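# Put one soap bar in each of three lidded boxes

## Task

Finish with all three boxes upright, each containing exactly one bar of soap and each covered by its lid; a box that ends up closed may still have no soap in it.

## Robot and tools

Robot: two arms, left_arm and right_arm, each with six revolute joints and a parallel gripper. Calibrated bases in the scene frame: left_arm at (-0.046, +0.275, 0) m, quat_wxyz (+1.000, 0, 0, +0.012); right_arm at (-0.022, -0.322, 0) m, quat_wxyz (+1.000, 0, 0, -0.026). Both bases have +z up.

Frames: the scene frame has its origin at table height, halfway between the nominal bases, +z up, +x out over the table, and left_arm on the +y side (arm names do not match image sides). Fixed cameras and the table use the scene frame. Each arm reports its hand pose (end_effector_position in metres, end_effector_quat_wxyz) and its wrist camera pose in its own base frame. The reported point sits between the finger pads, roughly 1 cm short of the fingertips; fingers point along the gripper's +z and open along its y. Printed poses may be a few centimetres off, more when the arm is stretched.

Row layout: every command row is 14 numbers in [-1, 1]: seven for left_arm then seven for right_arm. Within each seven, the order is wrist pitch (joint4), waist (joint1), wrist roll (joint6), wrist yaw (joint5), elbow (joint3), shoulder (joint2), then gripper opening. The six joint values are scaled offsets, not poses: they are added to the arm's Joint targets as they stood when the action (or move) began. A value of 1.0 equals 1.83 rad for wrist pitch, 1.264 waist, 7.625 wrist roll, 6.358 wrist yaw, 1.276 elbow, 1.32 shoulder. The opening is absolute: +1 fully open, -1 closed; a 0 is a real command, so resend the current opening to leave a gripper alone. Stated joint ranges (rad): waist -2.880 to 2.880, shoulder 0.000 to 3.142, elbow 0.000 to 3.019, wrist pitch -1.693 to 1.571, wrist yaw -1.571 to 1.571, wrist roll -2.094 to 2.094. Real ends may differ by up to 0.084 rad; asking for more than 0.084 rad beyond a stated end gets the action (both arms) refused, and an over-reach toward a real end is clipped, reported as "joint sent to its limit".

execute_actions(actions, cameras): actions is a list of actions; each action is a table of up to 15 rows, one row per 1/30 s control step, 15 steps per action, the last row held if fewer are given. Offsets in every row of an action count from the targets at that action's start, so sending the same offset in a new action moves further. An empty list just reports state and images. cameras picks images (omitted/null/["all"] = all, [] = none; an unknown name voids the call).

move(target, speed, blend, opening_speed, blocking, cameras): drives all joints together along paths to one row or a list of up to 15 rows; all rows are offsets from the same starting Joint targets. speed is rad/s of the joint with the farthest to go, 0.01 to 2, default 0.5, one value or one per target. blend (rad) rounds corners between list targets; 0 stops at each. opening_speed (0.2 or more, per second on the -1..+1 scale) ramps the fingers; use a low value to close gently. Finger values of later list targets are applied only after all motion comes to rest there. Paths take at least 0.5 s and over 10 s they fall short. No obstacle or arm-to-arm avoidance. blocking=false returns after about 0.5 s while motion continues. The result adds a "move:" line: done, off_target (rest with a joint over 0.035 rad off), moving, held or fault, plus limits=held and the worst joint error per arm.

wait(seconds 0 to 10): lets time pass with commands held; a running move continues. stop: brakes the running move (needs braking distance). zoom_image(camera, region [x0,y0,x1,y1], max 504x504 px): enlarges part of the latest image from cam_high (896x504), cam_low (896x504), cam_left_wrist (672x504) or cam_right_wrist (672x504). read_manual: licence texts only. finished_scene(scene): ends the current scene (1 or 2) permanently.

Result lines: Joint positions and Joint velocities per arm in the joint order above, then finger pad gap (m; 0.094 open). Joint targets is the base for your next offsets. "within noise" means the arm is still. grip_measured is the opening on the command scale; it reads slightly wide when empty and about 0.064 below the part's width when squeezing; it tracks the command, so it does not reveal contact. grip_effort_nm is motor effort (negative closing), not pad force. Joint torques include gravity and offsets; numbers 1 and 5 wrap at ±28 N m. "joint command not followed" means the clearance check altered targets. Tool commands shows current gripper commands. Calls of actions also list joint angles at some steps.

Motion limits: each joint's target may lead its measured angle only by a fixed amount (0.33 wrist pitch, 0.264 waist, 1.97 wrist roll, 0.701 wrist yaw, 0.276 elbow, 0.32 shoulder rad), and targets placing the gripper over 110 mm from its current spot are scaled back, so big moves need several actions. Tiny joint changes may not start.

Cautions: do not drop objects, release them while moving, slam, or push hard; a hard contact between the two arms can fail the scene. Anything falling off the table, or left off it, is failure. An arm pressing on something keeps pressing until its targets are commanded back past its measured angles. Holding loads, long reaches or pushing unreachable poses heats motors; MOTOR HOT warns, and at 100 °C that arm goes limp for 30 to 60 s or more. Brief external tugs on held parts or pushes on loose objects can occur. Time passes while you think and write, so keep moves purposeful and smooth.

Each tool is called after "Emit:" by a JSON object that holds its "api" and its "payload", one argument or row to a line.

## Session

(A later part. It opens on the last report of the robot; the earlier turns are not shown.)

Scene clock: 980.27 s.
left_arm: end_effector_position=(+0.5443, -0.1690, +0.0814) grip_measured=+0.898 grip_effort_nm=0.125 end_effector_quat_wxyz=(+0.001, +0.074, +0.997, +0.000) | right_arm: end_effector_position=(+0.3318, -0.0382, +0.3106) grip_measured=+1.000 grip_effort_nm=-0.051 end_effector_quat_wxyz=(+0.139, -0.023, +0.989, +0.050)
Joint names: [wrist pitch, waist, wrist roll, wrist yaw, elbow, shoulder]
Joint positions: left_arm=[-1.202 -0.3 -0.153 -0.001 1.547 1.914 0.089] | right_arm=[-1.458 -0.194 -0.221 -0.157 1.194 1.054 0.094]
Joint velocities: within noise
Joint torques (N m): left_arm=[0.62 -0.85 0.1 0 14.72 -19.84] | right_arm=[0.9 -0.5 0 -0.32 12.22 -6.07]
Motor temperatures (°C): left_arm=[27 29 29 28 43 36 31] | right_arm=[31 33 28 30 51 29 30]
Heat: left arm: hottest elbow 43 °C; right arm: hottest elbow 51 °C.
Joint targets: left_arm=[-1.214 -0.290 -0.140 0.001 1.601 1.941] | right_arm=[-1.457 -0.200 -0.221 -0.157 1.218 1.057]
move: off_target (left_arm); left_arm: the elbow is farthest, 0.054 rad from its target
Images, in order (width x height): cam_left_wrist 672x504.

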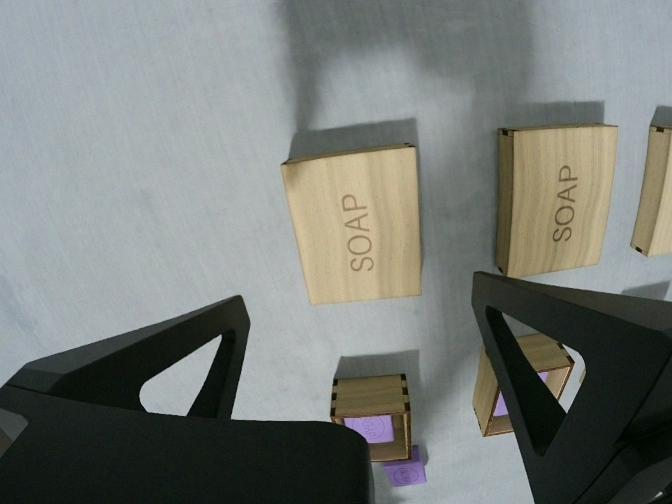

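Emit:
{"api": "move", "payload": {
  "target": [0.0913,0,0,0,-0.1058,0.0538,0.9,0,0,0,0,0,0,1],
  "speed": 0.2,
  "cameras": ["cam_left_wrist"]
}}

Emit:
{"api": "move", "payload": {
  "target": [0,0,0,0,0,0,0.3,0,0,0,0,0,0,1],
  "opening_speed": 0.5,
  "cameras": ["cam_left_wrist"]
}}

Emit:
{"api": "move", "payload": {
  "target": [-0.0913,0,0,0,0.1058,-0.0538,0.3,0,0,0,0,0,0,1],
  "speed": 0.3,
  "cameras": ["cam_left_wrist"]
}}

Scene clock: 1035.50 s.
left_arm: end_effector_position=(+0.5445, -0.1691, +0.0173) grip_measured=+0.898 grip_effort_nm=0.125 end_effector_quat_wxyz=(+0.001, +0.074, +0.997, +0.000) | right_arm: end_effector_position=(+0.3318, -0.0382, +0.3106) grip_measured=+1.000 grip_effort_nm=-0.051 end_effector_quat_wxyz=(+0.139, -0.023, +0.989, +0.050)
Joint names: [wrist pitch, waist, wrist roll, wrist yaw, elbow, shoulder]
Joint positions: left_arm=[-1.06 -0.3 -0.153 -0.001 1.476 1.986 0.089] | right_arm=[-1.458 -0.194 -0.221 -0.157 1.194 1.054 0.094]
Joint velocities: within noise
Joint torques (N m): left_arm=[1.62 -0.79 0.09 -0.01 8.21 -20.42] | right_arm=[0.9 -0.5 0 -0.32 12.19 -6.07]
Motor temperatures (°C): left_arm=[27 29 29 28 48 39 30] | right_arm=[31 33 28 30 52 29 30]
Heat: left arm: hottest elbow 48 °C; right arm: hottest elbow 52 °C.
Joint targets: left_arm=[-1.047 -0.290 -0.139 0.001 1.466 2.012] | right_arm=[-1.457 -0.200 -0.221 -0.157 1.218 1.057]
move: done
Images, in order (width x height): cam_left_wrist 672x504.

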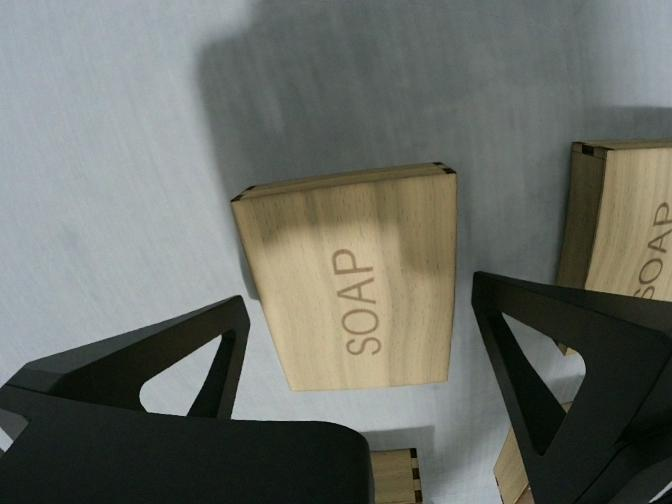

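Scene clock: 1036.93 s.
left_arm: end_effector_position=(+0.5445, -0.1691, +0.0173) grip_measured=+0.388 grip_effort_nm=-0.989 end_effector_quat_wxyz=(+0.001, +0.074, +0.997, +0.000) | right_arm: end_effector_position=(+0.3318, -0.0382, +0.3106) grip_measured=+1.000 grip_effort_nm=-0.056 end_effector_quat_wxyz=(+0.139, -0.023, +0.989, +0.050)
Joint names: [wrist pitch, waist, wrist roll, wrist yaw, elbow, shoulder]
Joint positions: left_arm=[-1.06 -0.3 -0.153 -0.001 1.476 1.986 0.065] | right_arm=[-1.458 -0.194 -0.221 -0.157 1.194 1.054 0.094]
Joint velocities: within noise
Joint torques (N m): left_arm=[1.62 -0.79 0.09 -0.01 8.23 -20.31] | right_arm=[0.88 -0.44 0.01 -0.32 12.21 -6.07]
Motor temperatures (°C): left_arm=[27 29 29 28 48 38 30] | right_arm=[31 33 28 30 52 29 30]
Heat: left arm: hottest elbow 48 °C; right arm: hottest elbow 52 °C.
Joint targets: left_arm=[-1.047 -0.290 -0.140 0.001 1.466 2.012] | right_arm=[-1.457 -0.200 -0.221 -0.157 1.218 1.057]
move: done
Images, in order (width x height): cam_left_wrist 672x504.

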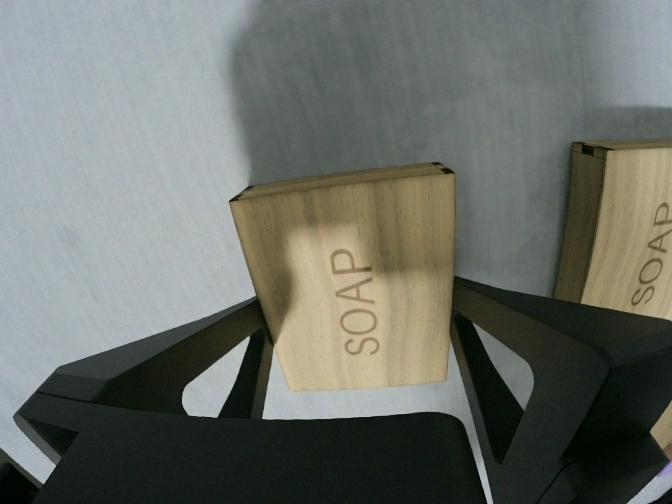

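Scene clock: 1038.10 s.
left_arm: end_effector_position=(+0.5442, -0.1690, +0.0621) grip_measured=+0.385 grip_effort_nm=-1.033 end_effector_quat_wxyz=(-0.015, +0.074, +0.997, +0.004) | right_arm: end_effector_position=(+0.3318, -0.0382, +0.3106) grip_measured=+1.000 grip_effort_nm=-0.051 end_effector_quat_wxyz=(+0.139, -0.023, +0.989, +0.050)
Joint names: [wrist pitch, waist, wrist roll, wrist yaw, elbow, shoulder]
Joint positions: left_arm=[-1.202 -0.3 -0.153 -0.001 1.552 1.953 0.065] | right_arm=[-1.458 -0.194 -0.221 -0.157 1.194 1.054 0.094]
Joint velocities: within noise
Joint torques (N m): left_arm=[0.55 -0.85 0.1 -0.01 13.91 -23.47] | right_arm=[0.9 -0.38 0 -0.32 12.22 -6.01]
Motor temperatures (°C): left_arm=[27 29 29 28 48 38 30] | right_arm=[31 33 28 30 52 29 30]
Heat: left arm: hottest elbow 48 °C; right arm: hottest elbow 52 °C.
Joint targets: left_arm=[-1.214 -0.290 -0.140 0.001 1.601 1.941] | right_arm=[-1.457 -0.200 -0.221 -0.157 1.218 1.057]
move: off_target (left_arm); left_arm: the elbow is farthest, 0.049 rad from its target
Images, in order (width x height): cam_left_wrist 672x504.

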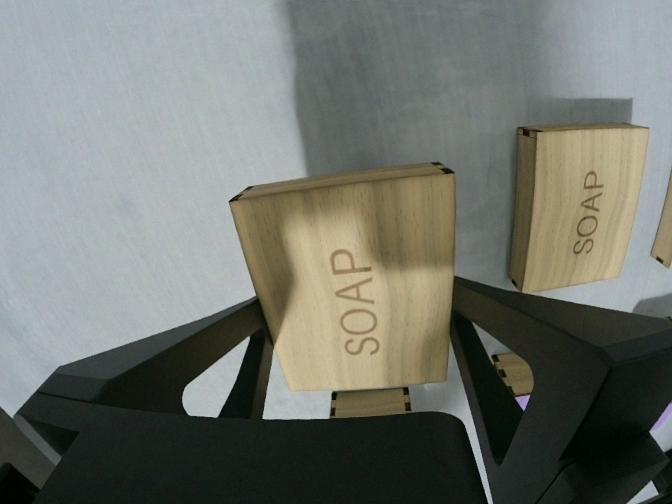

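Emit:
{"api": "move", "payload": {
  "target": [0.0596,-0.0566,-0.01385,0,-0.4478,-0.3508,0.3,0,0,0,0,0,0,1],
  "speed": 0.4,
  "cameras": ["cam_left_wrist","cam_low","cam_high"]
}}

Scene clock: 1067.37 s.
left_arm: end_effector_position=(+0.3795, -0.1391, +0.1006) grip_measured=+0.385 grip_effort_nm=-1.038 end_effector_quat_wxyz=(+0.001, +0.060, +0.998, +0.000) | right_arm: end_effector_position=(+0.3318, -0.0382, +0.3106) grip_measured=+1.000 grip_effort_nm=-0.046 end_effector_quat_wxyz=(+0.139, -0.023, +0.989, +0.050)
Joint names: [wrist pitch, waist, wrist roll, wrist yaw, elbow, shoulder]
Joint positions: left_arm=[-1.118 -0.35 -0.231 -0.001 1.041 1.494 0.065] | right_arm=[-1.458 -0.194 -0.221 -0.157 1.194 1.054 0.094]
Joint velocities: within noise
Joint torques (N m): left_arm=[1.61 -2.49 -0.27 -0.01 8.23 -15.68] | right_arm=[0.91 -0.44 0 -0.32 12.21 -6.01]
Motor temperatures (°C): left_arm=[27 29 29 28 50 38 31] | right_arm=[31 33 28 30 52 29 30]
Heat: left arm: hottest elbow 50 °C; right arm: hottest elbow 52 °C.
Joint targets: left_arm=[-1.105 -0.362 -0.245 0.001 1.029 1.478] | right_arm=[-1.457 -0.200 -0.221 -0.157 1.218 1.057]
move: done
Images, in order (width x height): cam_high 896x504, cam_low 896x504, cam_left_wrist 672x504.

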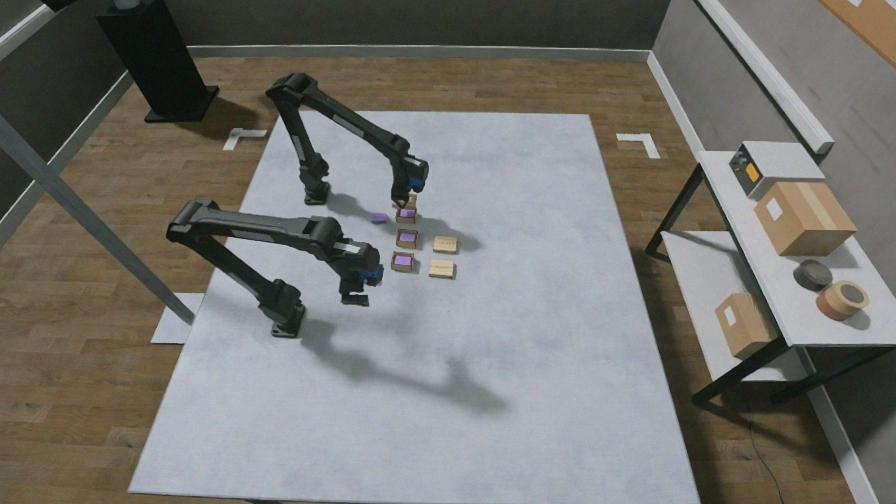

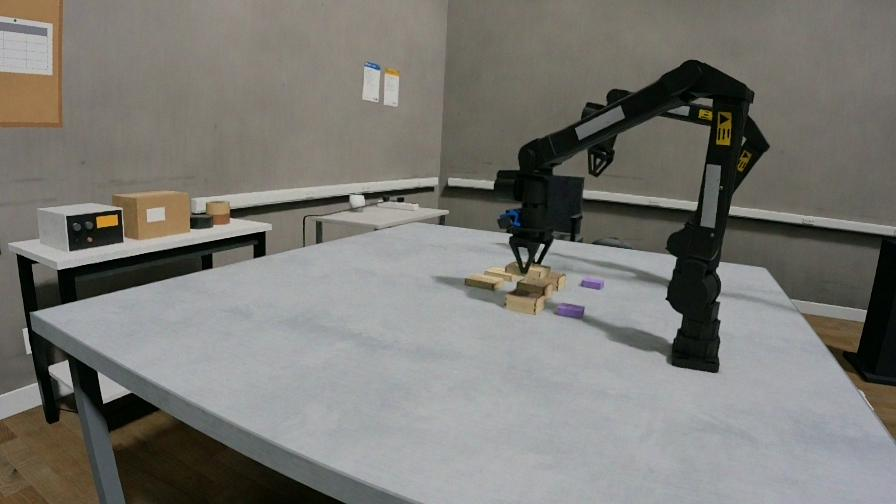

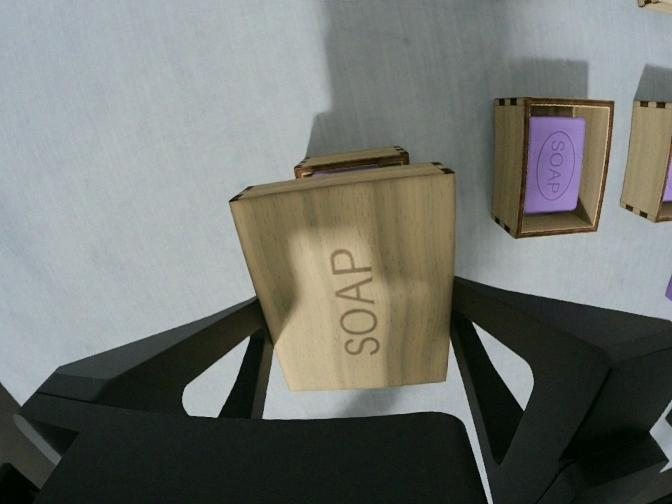

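Emit:
{"api": "zoom_image", "payload": {
  "camera": "cam_left_wrist",
  "region": [220, 120, 480, 220]
}}

Scaled by 1.938 from the camera's 672x504 image, which has a finer 960x720 frame.

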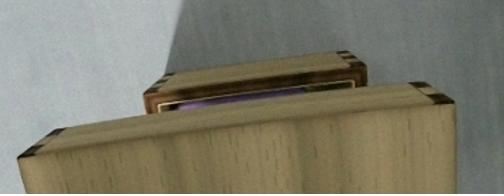

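Emit:
{"api": "zoom_image", "payload": {
  "camera": "cam_left_wrist",
  "region": [480, 80, 640, 250]
}}

Scaled by 2.965 from the camera's 672x504 image, which has a finer 960x720 frame.

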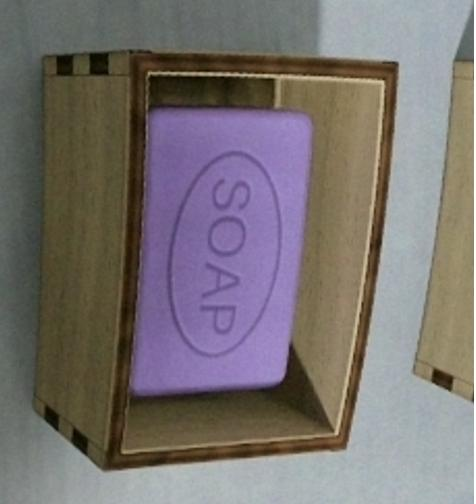

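Emit:
{"api": "move", "payload": {
  "target": [0.0732,-0.0030,-0.0004,0,-0.0503,0.0815,0.3,0,0,0,0,0,0,1],
  "speed": 0.15,
  "cameras": ["cam_left_wrist","cam_low"]
}}

Emit:
{"api": "zoom_image", "payload": {
  "camera": "cam_low",
  "region": [460, 220, 600, 330]
}}

Emit:
{"api": "zoom_image", "payload": {
  "camera": "cam_left_wrist",
  "region": [220, 120, 480, 220]
}}

Scene clock: 1123.23 s.
left_arm: end_effector_position=(+0.3794, -0.1402, +0.0520) grip_measured=+0.385 grip_effort_nm=-1.043 end_effector_quat_wxyz=(+0.000, +0.059, +0.998, +0.000) | right_arm: end_effector_position=(+0.3318, -0.0382, +0.3106) grip_measured=+1.000 grip_effort_nm=-0.051 end_effector_quat_wxyz=(+0.139, -0.023, +0.989, +0.050)
Joint names: [wrist pitch, waist, wrist roll, wrist yaw, elbow, shoulder]
Joint positions: left_arm=[-0.984 -0.353 -0.235 -0.001 0.975 1.563 0.065] | right_arm=[-1.458 -0.194 -0.221 -0.157 1.194 1.054 0.094]
Joint velocities: within noise
Joint torques (N m): left_arm=[1.62 -2.55 -0.21 -0.01 7.77 -12.75] | right_arm=[0.9 -0.44 0 -0.32 12.21 -6.07]
Motor temperatures (°C): left_arm=[27 29 29 28 45 37 32] | right_arm=[31 33 28 30 52 29 30]
Heat: left arm: hottest elbow 45 °C; right arm: hottest elbow 52 °C.
Joint targets: left_arm=[-0.971 -0.366 -0.248 0.001 0.965 1.585] | right_arm=[-1.457 -0.200 -0.221 -0.157 1.218 1.057]
move: done
Images, in order (width x height): cam_low 896x504, cam_left_wrist 672x504.

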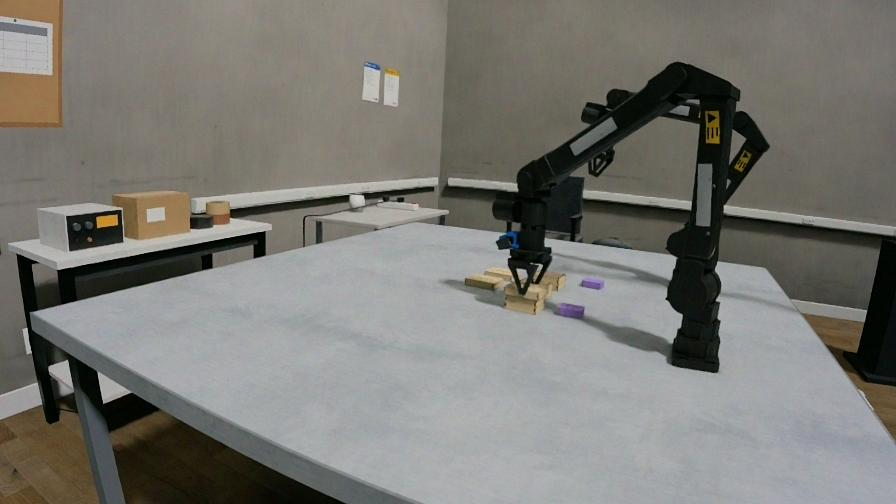

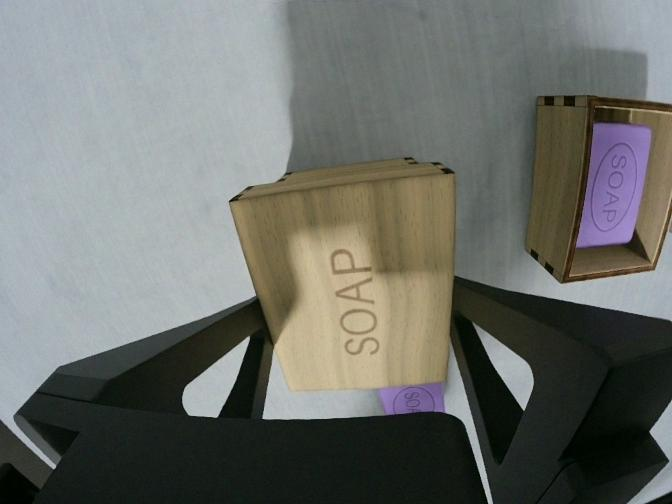

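Scaled by 3.600 from the camera's 896x504 image, which has a finer 1280x720 frame.

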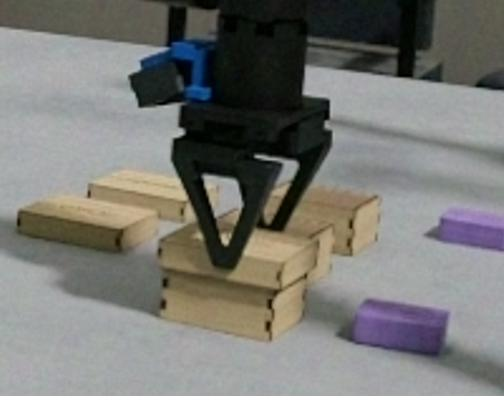

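Scaled by 1.938 from the camera's 672x504 image, which has a finer 960x720 frame.

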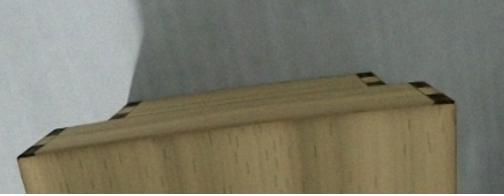

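Emit:
{"api": "zoom_image", "payload": {
  "camera": "cam_left_wrist",
  "region": [225, 140, 345, 220]
}}

Emit:
{"api": "zoom_image", "payload": {
  "camera": "cam_left_wrist",
  "region": [345, 130, 465, 210]
}}

Emit:
{"api": "zoom_image", "payload": {
  "camera": "cam_low",
  "region": [490, 270, 570, 320]
}}

Scaled by 4.200 from the camera's 672x504 image, which has a finer 960x720 frame.

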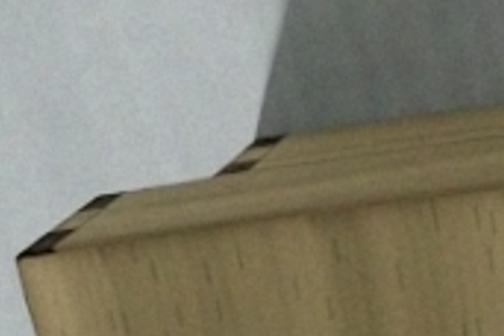

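Scaled by 4.200 from the camera's 672x504 image, which has a finer 960x720 frame.

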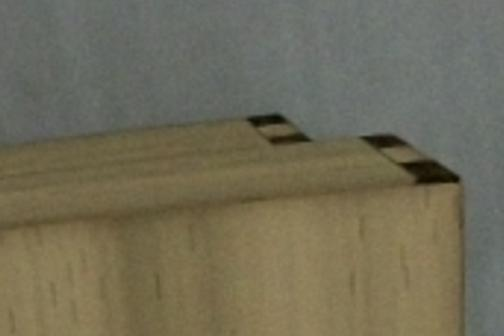

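Scaled by 6.300 from the camera's 896x504 image, which has a finer 1280x720 frame.

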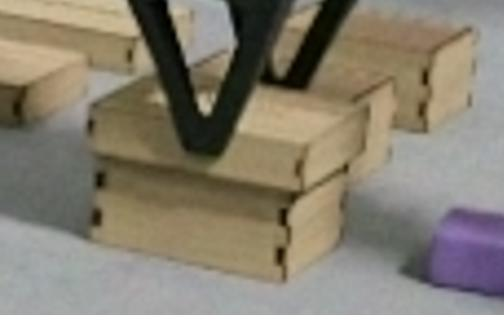

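Emit:
{"api": "move", "payload": {
  "target": [0.0120,0,0,0,-0.0043,0.0132,0.3,0,0,0,0,0,0,1],
  "speed": 0.05,
  "cameras": ["cam_left_wrist","cam_low"]
}}

Emit:
{"api": "zoom_image", "payload": {
  "camera": "cam_low",
  "region": [490, 270, 570, 320]
}}

Emit:
{"api": "zoom_image", "payload": {
  "camera": "cam_left_wrist",
  "region": [220, 120, 480, 220]
}}

Scene clock: 1177.27 s.
left_arm: end_effector_position=(+0.3815, -0.1410, +0.0504) grip_measured=+0.385 grip_effort_nm=-1.033 end_effector_quat_wxyz=(+0.003, +0.059, +0.998, +0.000) | right_arm: end_effector_position=(+0.3318, -0.0382, +0.3106) grip_measured=+1.000 grip_effort_nm=-0.051 end_effector_quat_wxyz=(+0.139, -0.023, +0.989, +0.050)
Joint names: [wrist pitch, waist, wrist roll, wrist yaw, elbow, shoulder]
Joint positions: left_arm=[-0.973 -0.353 -0.235 -0.001 0.975 1.568 0.065] | right_arm=[-1.458 -0.194 -0.221 -0.157 1.194 1.054 0.094]
Joint velocities: within noise
Joint torques (N m): left_arm=[2.1 -2.49 -0.21 -0.01 7.25 -11.58] | right_arm=[0.9 -0.44 0 -0.32 12.21 -6.07]
Motor temperatures (°C): left_arm=[27 29 29 28 44 36 33] | right_arm=[30 33 28 30 53 29 30]
Heat: left arm: hottest elbow 44 °C; right arm: hottest elbow 53 °C.
Joint targets: left_arm=[-0.949 -0.365 -0.248 0.001 0.959 1.603] | right_arm=[-1.457 -0.200 -0.221 -0.157 1.218 1.057]
move: done
Images, in order (width x height): cam_low 896x504, cam_left_wrist 672x504.

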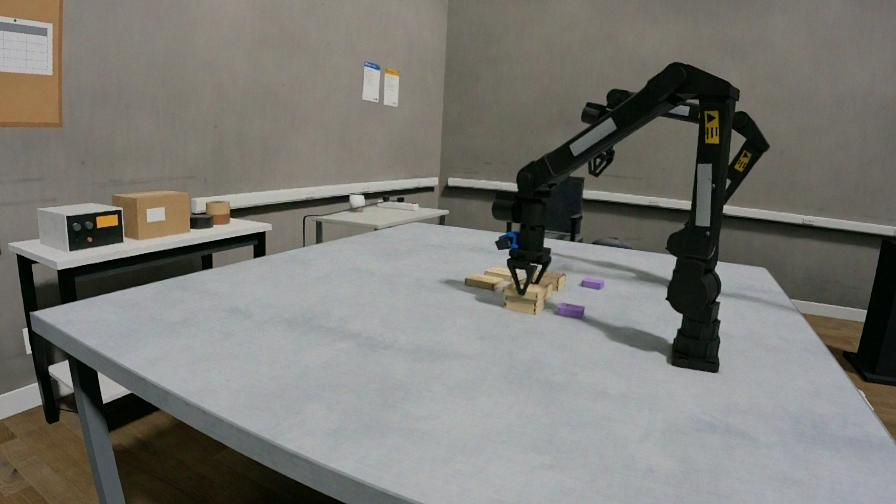

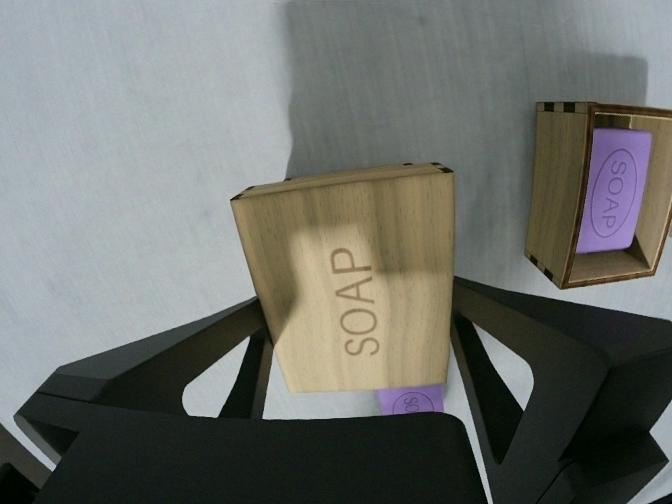

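Scaled by 6.300 from the camera's 896x504 image, which has a finer 1280x720 frame.

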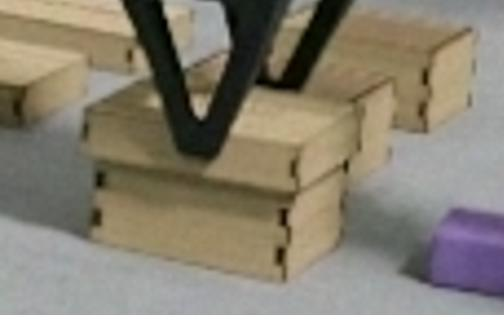

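Scaled by 1.938 from the camera's 672x504 image, which has a finer 960x720 frame.

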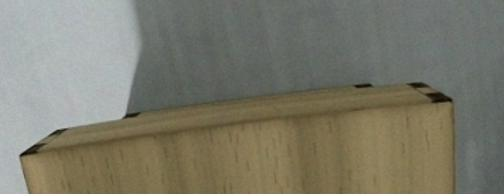

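Emit:
{"api": "move", "payload": {
  "target": [0,-0.0018,0,0,0,0,0.3,0,0,0,0,0,0,1],
  "speed": 0.05,
  "cameras": []
}}

Emit:
{"api": "move", "payload": {
  "target": [0,-0.0018,0,0,0,0,0.3,0,0,0,0,0,0,1],
  "speed": 0.05,
  "cameras": ["cam_left_wrist","cam_low"]
}}

Emit:
{"api": "zoom_image", "payload": {
  "camera": "cam_low",
  "region": [490, 270, 570, 320]
}}

Emit:
{"api": "zoom_image", "payload": {
  "camera": "cam_left_wrist",
  "region": [220, 120, 480, 220]
}}

Scene clock: 1207.23 s.
left_arm: end_effector_position=(+0.3815, -0.1410, +0.0504) grip_measured=+0.385 grip_effort_nm=-1.038 end_effector_quat_wxyz=(+0.003, +0.059, +0.998, +0.000) | right_arm: end_effector_position=(+0.3318, -0.0382, +0.3106) grip_measured=+1.000 grip_effort_nm=-0.046 end_effector_quat_wxyz=(+0.139, -0.023, +0.989, +0.050)
Joint names: [wrist pitch, waist, wrist roll, wrist yaw, elbow, shoulder]
Joint positions: left_arm=[-0.973 -0.353 -0.235 -0.001 0.975 1.568 0.065] | right_arm=[-1.458 -0.194 -0.221 -0.157 1.194 1.054 0.094]
Joint velocities: within noise
Joint torques (N m): left_arm=[2.1 -2.67 -0.21 -0.01 7.25 -11.58] | right_arm=[0.91 -0.44 0.01 -0.32 12.21 -6.07]
Motor temperatures (°C): left_arm=[27 29 29 28 43 36 33] | right_arm=[30 33 28 30 53 29 30]
Heat: left arm: hottest elbow 43 °C; right arm: hottest elbow 53 °C.
Joint targets: left_arm=[-0.949 -0.368 -0.248 0.001 0.959 1.603] | right_arm=[-1.457 -0.200 -0.221 -0.157 1.218 1.057]
move: done
No camera images: "cameras" was empty.

Scene clock: 1207.93 s.
left_arm: end_effector_position=(+0.3816, -0.1418, +0.0504) grip_measured=+0.385 grip_effort_nm=-1.043 end_effector_quat_wxyz=(+0.003, +0.060, +0.998, -0.001) | right_arm: end_effector_position=(+0.3318, -0.0382, +0.3106) grip_measured=+1.000 grip_effort_nm=-0.046 end_effector_quat_wxyz=(+0.139, -0.023, +0.989, +0.050)
Joint names: [wrist pitch, waist, wrist roll, wrist yaw, elbow, shoulder]
Joint positions: left_arm=[-0.972 -0.355 -0.235 -0.001 0.975 1.568 0.065] | right_arm=[-1.458 -0.194 -0.221 -0.157 1.194 1.054 0.094]
Joint velocities: within noise
Joint torques (N m): left_arm=[2 -2.78 -0.21 -0.01 7.25 -11.58] | right_arm=[0.88 -0.44 0 -0.32 12.19 -6.07]
Motor temperatures (°C): left_arm=[27 29 29 28 43 36 33] | right_arm=[30 33 28 30 53 29 30]
Heat: left arm: hottest elbow 43 °C; right arm: hottest elbow 53 °C.
Joint targets: left_arm=[-0.949 -0.370 -0.248 0.001 0.959 1.603] | right_arm=[-1.457 -0.200 -0.221 -0.157 1.218 1.057]
move: done
Images, in order (width x height): cam_low 896x504, cam_left_wrist 672x504.

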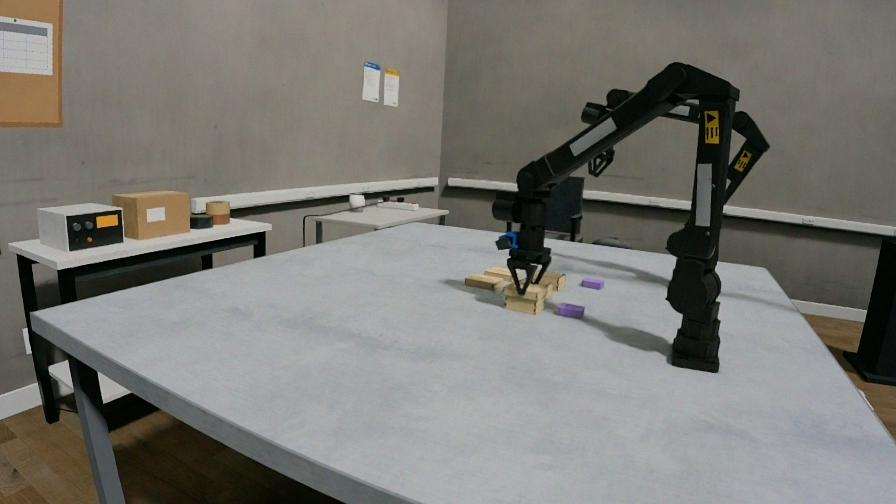

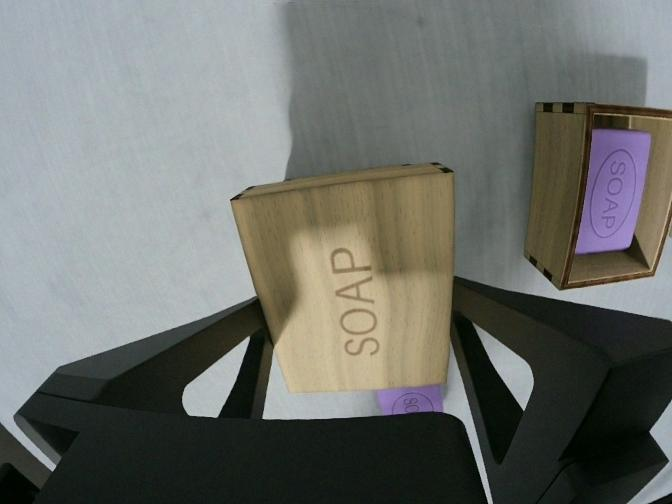

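Scaled by 6.300 from the camera's 896x504 image, which has a finer 1280x720 frame.

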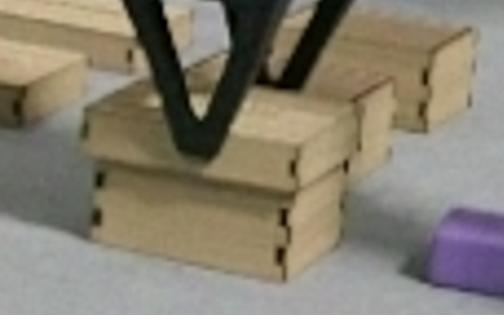

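Scaled by 1.938 from the camera's 672x504 image, which has a finer 960x720 frame.

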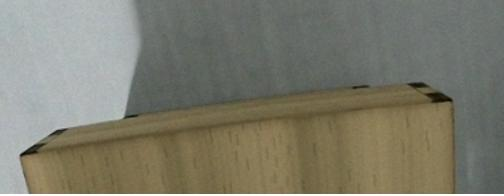

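Emit:
{"api": "move", "payload": {
  "target": [-0.0268,0,0,0,0,-0.0434,0.3,0,0,0,0,0,0,1],
  "speed": 0.1,
  "cameras": []
}}

Emit:
{"api": "move", "payload": {
  "target": [0.0270,0,0,0,-0.0016,0.0412,0.3,0,0,0,0,0,0,1],
  "speed": 0.06,
  "cameras": ["cam_left_wrist","cam_low"]
}}

Emit:
{"api": "zoom_image", "payload": {
  "camera": "cam_low",
  "region": [490, 270, 570, 320]
}}

Emit:
{"api": "zoom_image", "payload": {
  "camera": "cam_left_wrist",
  "region": [220, 120, 480, 220]
}}

Scene clock: 1232.47 s.
left_arm: end_effector_position=(+0.3772, -0.1414, +0.0514) grip_measured=+0.385 grip_effort_nm=-1.043 end_effector_quat_wxyz=(-0.003, +0.061, +0.998, +0.001) | right_arm: end_effector_position=(+0.3318, -0.0382, +0.3106) grip_measured=+1.000 grip_effort_nm=-0.051 end_effector_quat_wxyz=(+0.139, -0.023, +0.989, +0.050)
Joint names: [wrist pitch, waist, wrist roll, wrist yaw, elbow, shoulder]
Joint positions: left_arm=[-0.986 -0.358 -0.235 -0.001 0.973 1.563 0.065] | right_arm=[-1.458 -0.194 -0.221 -0.157 1.194 1.054 0.094]
Joint velocities: within noise
Joint torques (N m): left_arm=[0.59 -2.55 -0.21 -0.01 7.47 -16.26] | right_arm=[0.9 -0.44 0 -0.32 12.22 -6.07]
Motor temperatures (°C): left_arm=[27 29 29 28 42 35 33] | right_arm=[30 33 28 30 53 29 30]
Heat: left arm: hottest elbow 42 °C; right arm: hottest elbow 53 °C.
Joint targets: left_arm=[-0.998 -0.370 -0.248 0.001 0.960 1.545] | right_arm=[-1.457 -0.200 -0.221 -0.157 1.218 1.057]
move: done
No camera images: "cameras" was empty.

Scene clock: 1233.83 s.
left_arm: end_effector_position=(+0.3798, -0.1423, +0.0447) grip_measured=+0.385 grip_effort_nm=-1.043 end_effector_quat_wxyz=(+0.001, +0.061, +0.998, +0.000) | right_arm: end_effector_position=(+0.3318, -0.0382, +0.3106) grip_measured=+1.000 grip_effort_nm=-0.051 end_effector_quat_wxyz=(+0.139, -0.023, +0.989, +0.050)
Joint names: [wrist pitch, waist, wrist roll, wrist yaw, elbow, shoulder]
Joint positions: left_arm=[-0.962 -0.358 -0.235 -0.001 0.968 1.576 0.065] | right_arm=[-1.458 -0.194 -0.221 -0.157 1.194 1.054 0.094]
Joint velocities: within noise
Joint torques (N m): left_arm=[1.77 -2.49 -0.21 -0.01 7.62 -12.69] | right_arm=[0.9 -0.5 0 -0.32 12.21 -6.07]
Motor temperatures (°C): left_arm=[27 29 29 28 42 35 33] | right_arm=[30 33 28 30 53 29 30]
Heat: left arm: hottest elbow 42 °C; right arm: hottest elbow 53 °C.
Joint targets: left_arm=[-0.949 -0.370 -0.248 0.001 0.957 1.600] | right_arm=[-1.457 -0.200 -0.221 -0.157 1.218 1.057]
move: done
Images, in order (width x height): cam_low 896x504, cam_left_wrist 672x504.

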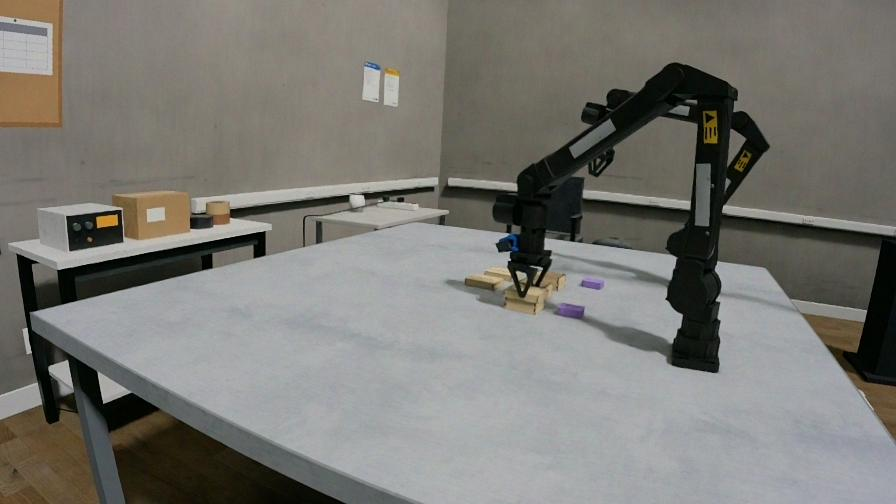

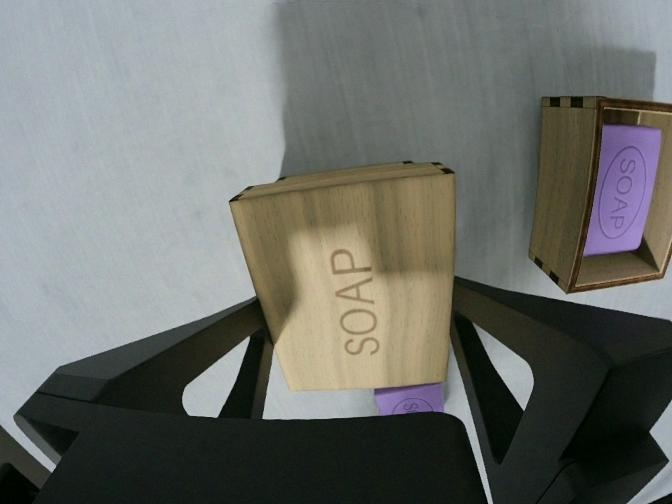

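Scaled by 6.300 from the camera's 896x504 image, which has a finer 1280x720 frame.

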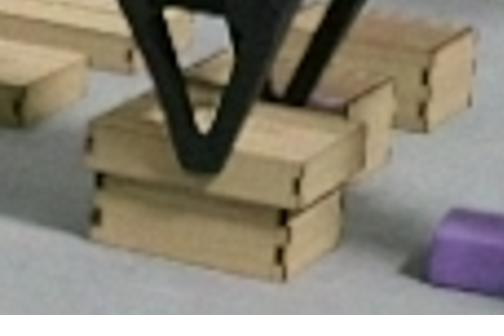

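Scaled by 1.938 from the camera's 672x504 image, which has a finer 960x720 frame.

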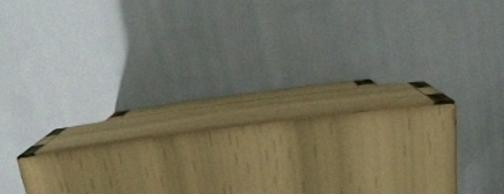

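Emit:
{"api": "move", "payload": {
  "target": [0.0118,0,0,0,-0.0069,0.0095,0.3,0,0,0,0,0,0,1],
  "speed": 0.05,
  "cameras": ["cam_left_wrist","cam_low"]
}}

Emit:
{"api": "zoom_image", "payload": {
  "camera": "cam_low",
  "region": [490, 270, 570, 320]
}}

Emit:
{"api": "zoom_image", "payload": {
  "camera": "cam_left_wrist",
  "region": [220, 120, 480, 220]
}}

Scene clock: 1247.30 s.
left_arm: end_effector_position=(+0.3801, -0.1425, +0.0376) grip_measured=+0.385 grip_effort_nm=-1.033 end_effector_quat_wxyz=(+0.001, +0.061, +0.998, +0.000) | right_arm: end_effector_position=(+0.3318, -0.0382, +0.3106) grip_measured=+1.000 grip_effort_nm=-0.056 end_effector_quat_wxyz=(+0.139, -0.023, +0.989, +0.050)
Joint names: [wrist pitch, waist, wrist roll, wrist yaw, elbow, shoulder]
Joint positions: left_arm=[-0.94 -0.358 -0.235 -0.001 0.96 1.588 0.065] | right_arm=[-1.458 -0.194 -0.221 -0.157 1.194 1.054 0.094]
Joint velocities: within noise
Joint torques (N m): left_arm=[1.65 -2.49 -0.21 -0.01 7.47 -12.69] | right_arm=[0.9 -0.44 0 -0.32 12.21 -6.07]
Motor temperatures (°C): left_arm=[27 29 29 28 41 36 33] | right_arm=[30 33 28 30 53 29 30]
Heat: left arm: hottest elbow 41 °C; right arm: hottest elbow 53 °C.
Joint targets: left_arm=[-0.927 -0.370 -0.248 0.001 0.949 1.612] | right_arm=[-1.457 -0.200 -0.221 -0.157 1.218 1.057]
move: done
Images, in order (width x height): cam_low 896x504, cam_left_wrist 672x504.

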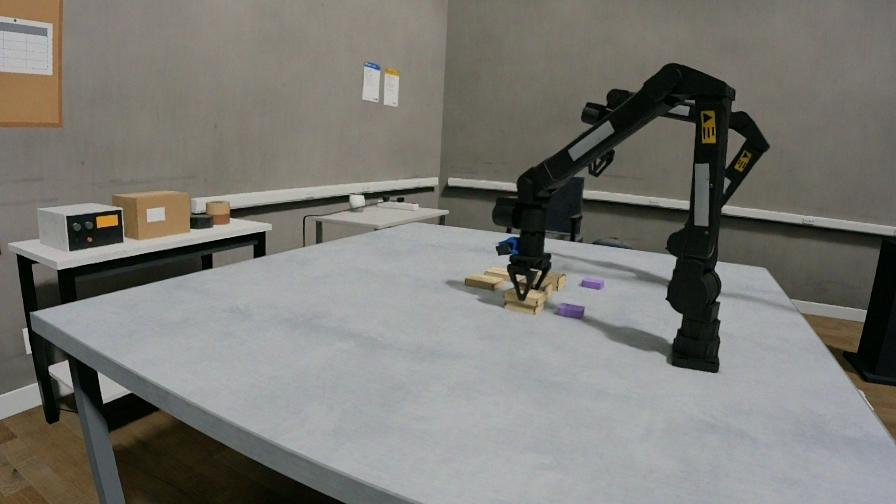

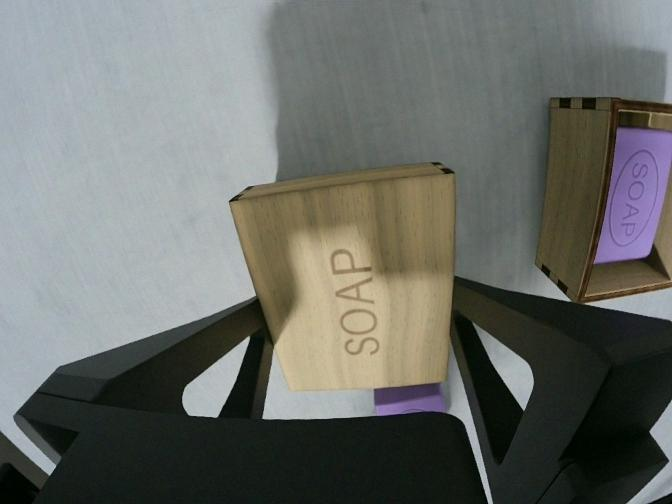

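Scaled by 6.300 from the camera's 896x504 image, which has a finer 1280x720 frame.

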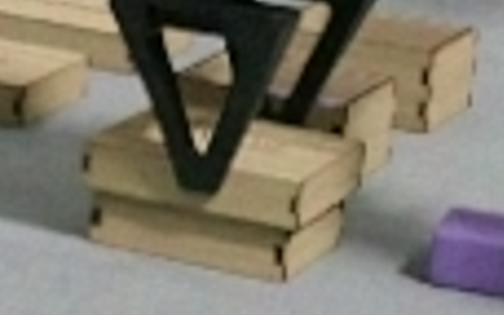

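Scaled by 1.938 from the camera's 672x504 image, which has a finer 960x720 frame.

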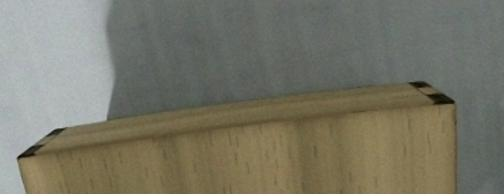

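Emit:
{"api": "move", "payload": {
  "target": [0.0033,0,0,0,-0.0020,0.006,0.3,0,0,0,0,0,0,1],
  "speed": 0.05,
  "cameras": []
}}

Emit:
{"api": "move", "payload": {
  "target": [0,0,0,0,0,0,0.85,0,0,0,0,0,0,1],
  "opening_speed": 0.5,
  "cameras": ["cam_low"]
}}

Emit:
{"api": "zoom_image", "payload": {
  "camera": "cam_low",
  "region": [490, 270, 570, 320]
}}

Scene clock: 1263.17 s.
left_arm: end_effector_position=(+0.3807, -0.1427, +0.0360) grip_measured=+0.385 grip_effort_nm=-1.038 end_effector_quat_wxyz=(+0.001, +0.061, +0.998, +0.000) | right_arm: end_effector_position=(+0.3318, -0.0382, +0.3106) grip_measured=+1.000 grip_effort_nm=-0.051 end_effector_quat_wxyz=(+0.139, -0.023, +0.989, +0.050)
Joint names: [wrist pitch, waist, wrist roll, wrist yaw, elbow, shoulder]
Joint positions: left_arm=[-0.936 -0.358 -0.235 -0.001 0.96 1.592 0.065] | right_arm=[-1.458 -0.194 -0.221 -0.157 1.194 1.054 0.094]
Joint velocities: within noise
Joint torques (N m): left_arm=[1.7 -2.55 -0.2 -0.01 7.23 -12.4] | right_arm=[0.9 -0.5 0 -0.32 12.21 -6.07]
Motor temperatures (°C): left_arm=[27 29 29 28 42 35 33] | right_arm=[30 33 28 30 53 29 30]
Heat: left arm: hottest elbow 42 °C; right arm: hottest elbow 53 °C.
Joint targets: left_arm=[-0.921 -0.370 -0.248 0.001 0.946 1.620] | right_arm=[-1.457 -0.200 -0.221 -0.157 1.218 1.057]
move: done
No camera images: "cameras" was empty.

Scene clock: 1264.60 s.
left_arm: end_effector_position=(+0.3811, -0.1428, +0.0352) grip_measured=+0.847 grip_effort_nm=0.110 end_effector_quat_wxyz=(+0.001, +0.061, +0.998, +0.000) | right_arm: end_effector_position=(+0.3318, -0.0382, +0.3106) grip_measured=+1.000 grip_effort_nm=-0.056 end_effector_quat_wxyz=(+0.139, -0.023, +0.989, +0.050)
Joint names: [wrist pitch, waist, wrist roll, wrist yaw, elbow, shoulder]
Joint positions: left_arm=[-0.933 -0.358 -0.235 -0.001 0.96 1.594 0.087] | right_arm=[-1.458 -0.194 -0.221 -0.157 1.194 1.054 0.094]
Joint velocities: within noise
Joint torques (N m): left_arm=[1.61 -2.49 -0.21 -0.01 7.2 -12.57] | right_arm=[0.9 -0.44 0 -0.32 12.19 -6.01]
Motor temperatures (°C): left_arm=[27 29 29 28 42 35 33] | right_arm=[30 33 28 30 53 29 30]
Heat: left arm: hottest elbow 42 °C; right arm: hottest elbow 53 °C.
Joint targets: left_arm=[-0.921 -0.370 -0.248 0.001 0.946 1.620] | right_arm=[-1.457 -0.200 -0.221 -0.157 1.218 1.057]
move: done
Images, in order (width x height): cam_low 896x504.

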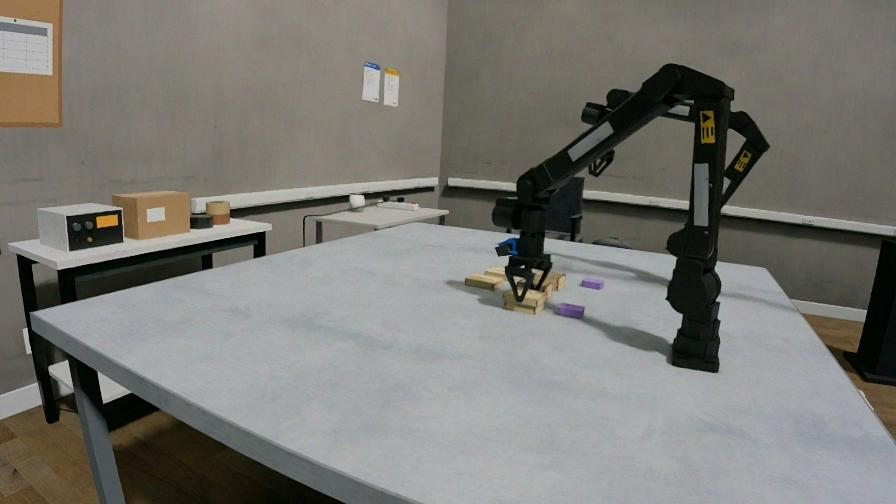

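Scaled by 6.300 from the camera's 896x504 image, which has a finer 1280x720 frame.

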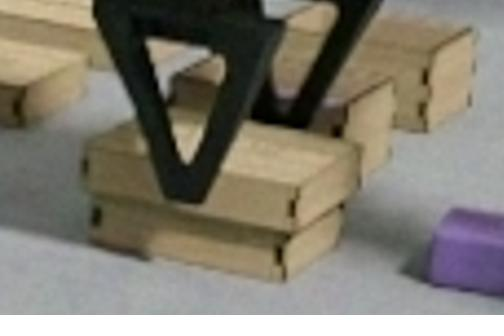

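Emit:
{"api": "move", "payload": {
  "target": [
    [-0.1137,0,0,0,0.1144,-0.1068,0.85,0,0,0,0,0,0,1],
    [-0.1852,-0.0918,-0.0111,0,0.6152,0.3030,0.85,0,0,0,0,0,0,1]
  ],
  "speed": [0.3,0.5],
  "blend": [0.05,0],
  "cameras": ["cam_left_wrist"]
}}

Scene clock: 1277.50 s.
left_arm: end_effector_position=(+0.5355, -0.2780, +0.0832) grip_measured=+0.848 grip_effort_nm=0.115 end_effector_quat_wxyz=(+0.003, +0.080, +0.997, -0.001) | right_arm: end_effector_position=(+0.3318, -0.0382, +0.3106) grip_measured=+1.000 grip_effort_nm=-0.056 end_effector_quat_wxyz=(+0.139, -0.023, +0.989, +0.050)
Joint names: [wrist pitch, waist, wrist roll, wrist yaw, elbow, shoulder]
Joint positions: left_arm=[-1.248 -0.478 -0.319 -0.001 1.677 1.993 0.087] | right_arm=[-1.458 -0.194 -0.221 -0.157 1.194 1.054 0.094]
Joint velocities: within noise
Joint torques (N m): left_arm=[0.62 -2.2 -0.23 -0.02 14.93 -21.42] | right_arm=[0.88 -0.44 0 -0.32 12.21 -6.07]
Motor temperatures (°C): left_arm=[27 29 29 28 42 35 32] | right_arm=[30 33 28 30 53 29 30]
Heat: left arm: hottest elbow 42 °C; right arm: hottest elbow 53 °C.
Joint targets: left_arm=[-1.260 -0.486 -0.333 0.001 1.731 2.020] | right_arm=[-1.457 -0.200 -0.221 -0.157 1.218 1.057]
move: off_target (left_arm); left_arm: the elbow is farthest, 0.054 rad from its target
Images, in order (width x height): cam_left_wrist 672x504.

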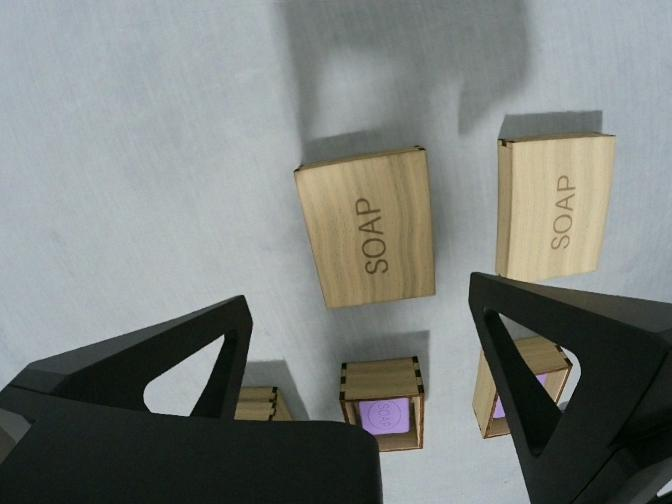

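Emit:
{"api": "move", "payload": {
  "target": [
    [0,-0.0142,-0.0035,0,0,0,0.9,0,0,0,0,0,0,1],
    [0.0863,-0.0142,-0.0035,0,-0.1089,0.0508,0.9,0,0,0,0,0,0,1]
  ],
  "speed": 0.2,
  "cameras": ["cam_left_wrist"]
}}

Emit:
{"api": "move", "payload": {
  "target": [0,0,0,0,0,0,0.3,0,0,0,0,0,0,1],
  "opening_speed": 0.5,
  "cameras": ["cam_left_wrist"]
}}

Scene clock: 1293.33 s.
left_arm: end_effector_position=(+0.5291, -0.2858, +0.0170) grip_measured=+0.898 grip_effort_nm=0.120 end_effector_quat_wxyz=(-0.002, +0.074, +0.997, +0.001) | right_arm: end_effector_position=(+0.3318, -0.0382, +0.3106) grip_measured=+1.000 grip_effort_nm=-0.051 end_effector_quat_wxyz=(+0.139, -0.023, +0.989, +0.050)
Joint names: [wrist pitch, waist, wrist roll, wrist yaw, elbow, shoulder]
Joint positions: left_arm=[-1.115 -0.495 -0.346 -0.001 1.601 2.062 0.089] | right_arm=[-1.458 -0.194 -0.221 -0.157 1.194 1.054 0.094]
Joint velocities: within noise
Joint torques (N m): left_arm=[1.59 -2.26 -0.21 -0.02 8.57 -21.71] | right_arm=[0.9 -0.44 0 -0.32 12.22 -6.01]
Motor temperatures (°C): left_arm=[27 29 29 28 46 37 32] | right_arm=[30 33 28 30 53 29 30]
Heat: left arm: hottest elbow 46 °C; right arm: hottest elbow 53 °C.
Joint targets: left_arm=[-1.102 -0.504 -0.359 0.001 1.592 2.087] | right_arm=[-1.457 -0.200 -0.221 -0.157 1.218 1.057]
move: done
Images, in order (width x height): cam_left_wrist 672x504.

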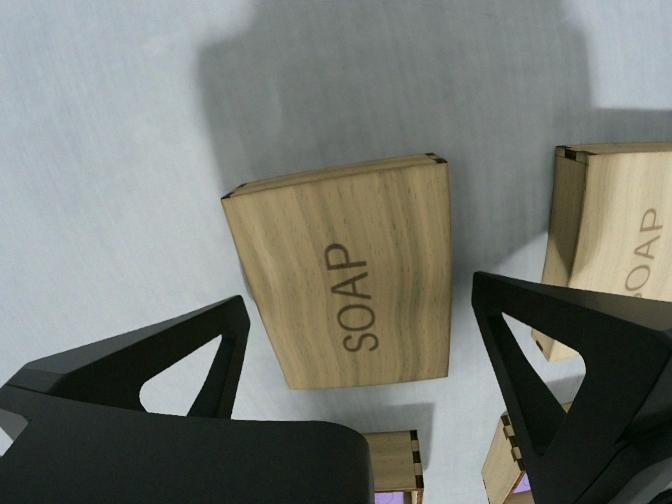

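Scene clock: 1294.73 s.
left_arm: end_effector_position=(+0.5291, -0.2858, +0.0170) grip_measured=+0.394 grip_effort_nm=-0.989 end_effector_quat_wxyz=(-0.002, +0.074, +0.997, +0.001) | right_arm: end_effector_position=(+0.3318, -0.0382, +0.3106) grip_measured=+1.000 grip_effort_nm=-0.056 end_effector_quat_wxyz=(+0.139, -0.023, +0.989, +0.050)
Joint names: [wrist pitch, waist, wrist roll, wrist yaw, elbow, shoulder]
Joint positions: left_arm=[-1.115 -0.495 -0.346 -0.001 1.601 2.062 0.065] | right_arm=[-1.458 -0.194 -0.221 -0.157 1.194 1.054 0.094]
Joint velocities: within noise
Joint torques (N m): left_arm=[1.62 -2.26 -0.21 -0.02 8.5 -21.89] | right_arm=[0.9 -0.44 0 -0.32 12.21 -6.01]
Motor temperatures (°C): left_arm=[27 29 29 28 46 37 32] | right_arm=[30 33 28 30 53 29 30]
Heat: left arm: hottest elbow 46 °C; right arm: hottest elbow 53 °C.
Joint targets: left_arm=[-1.102 -0.504 -0.360 0.001 1.592 2.087] | right_arm=[-1.457 -0.200 -0.221 -0.157 1.218 1.057]
move: done
Images, in order (width x height): cam_left_wrist 672x504.

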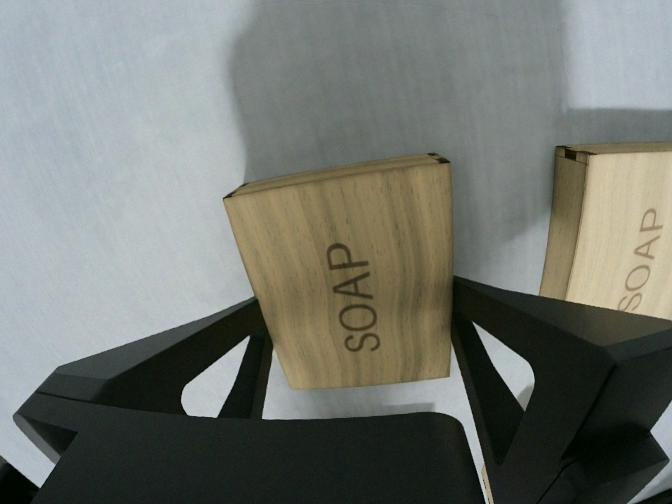

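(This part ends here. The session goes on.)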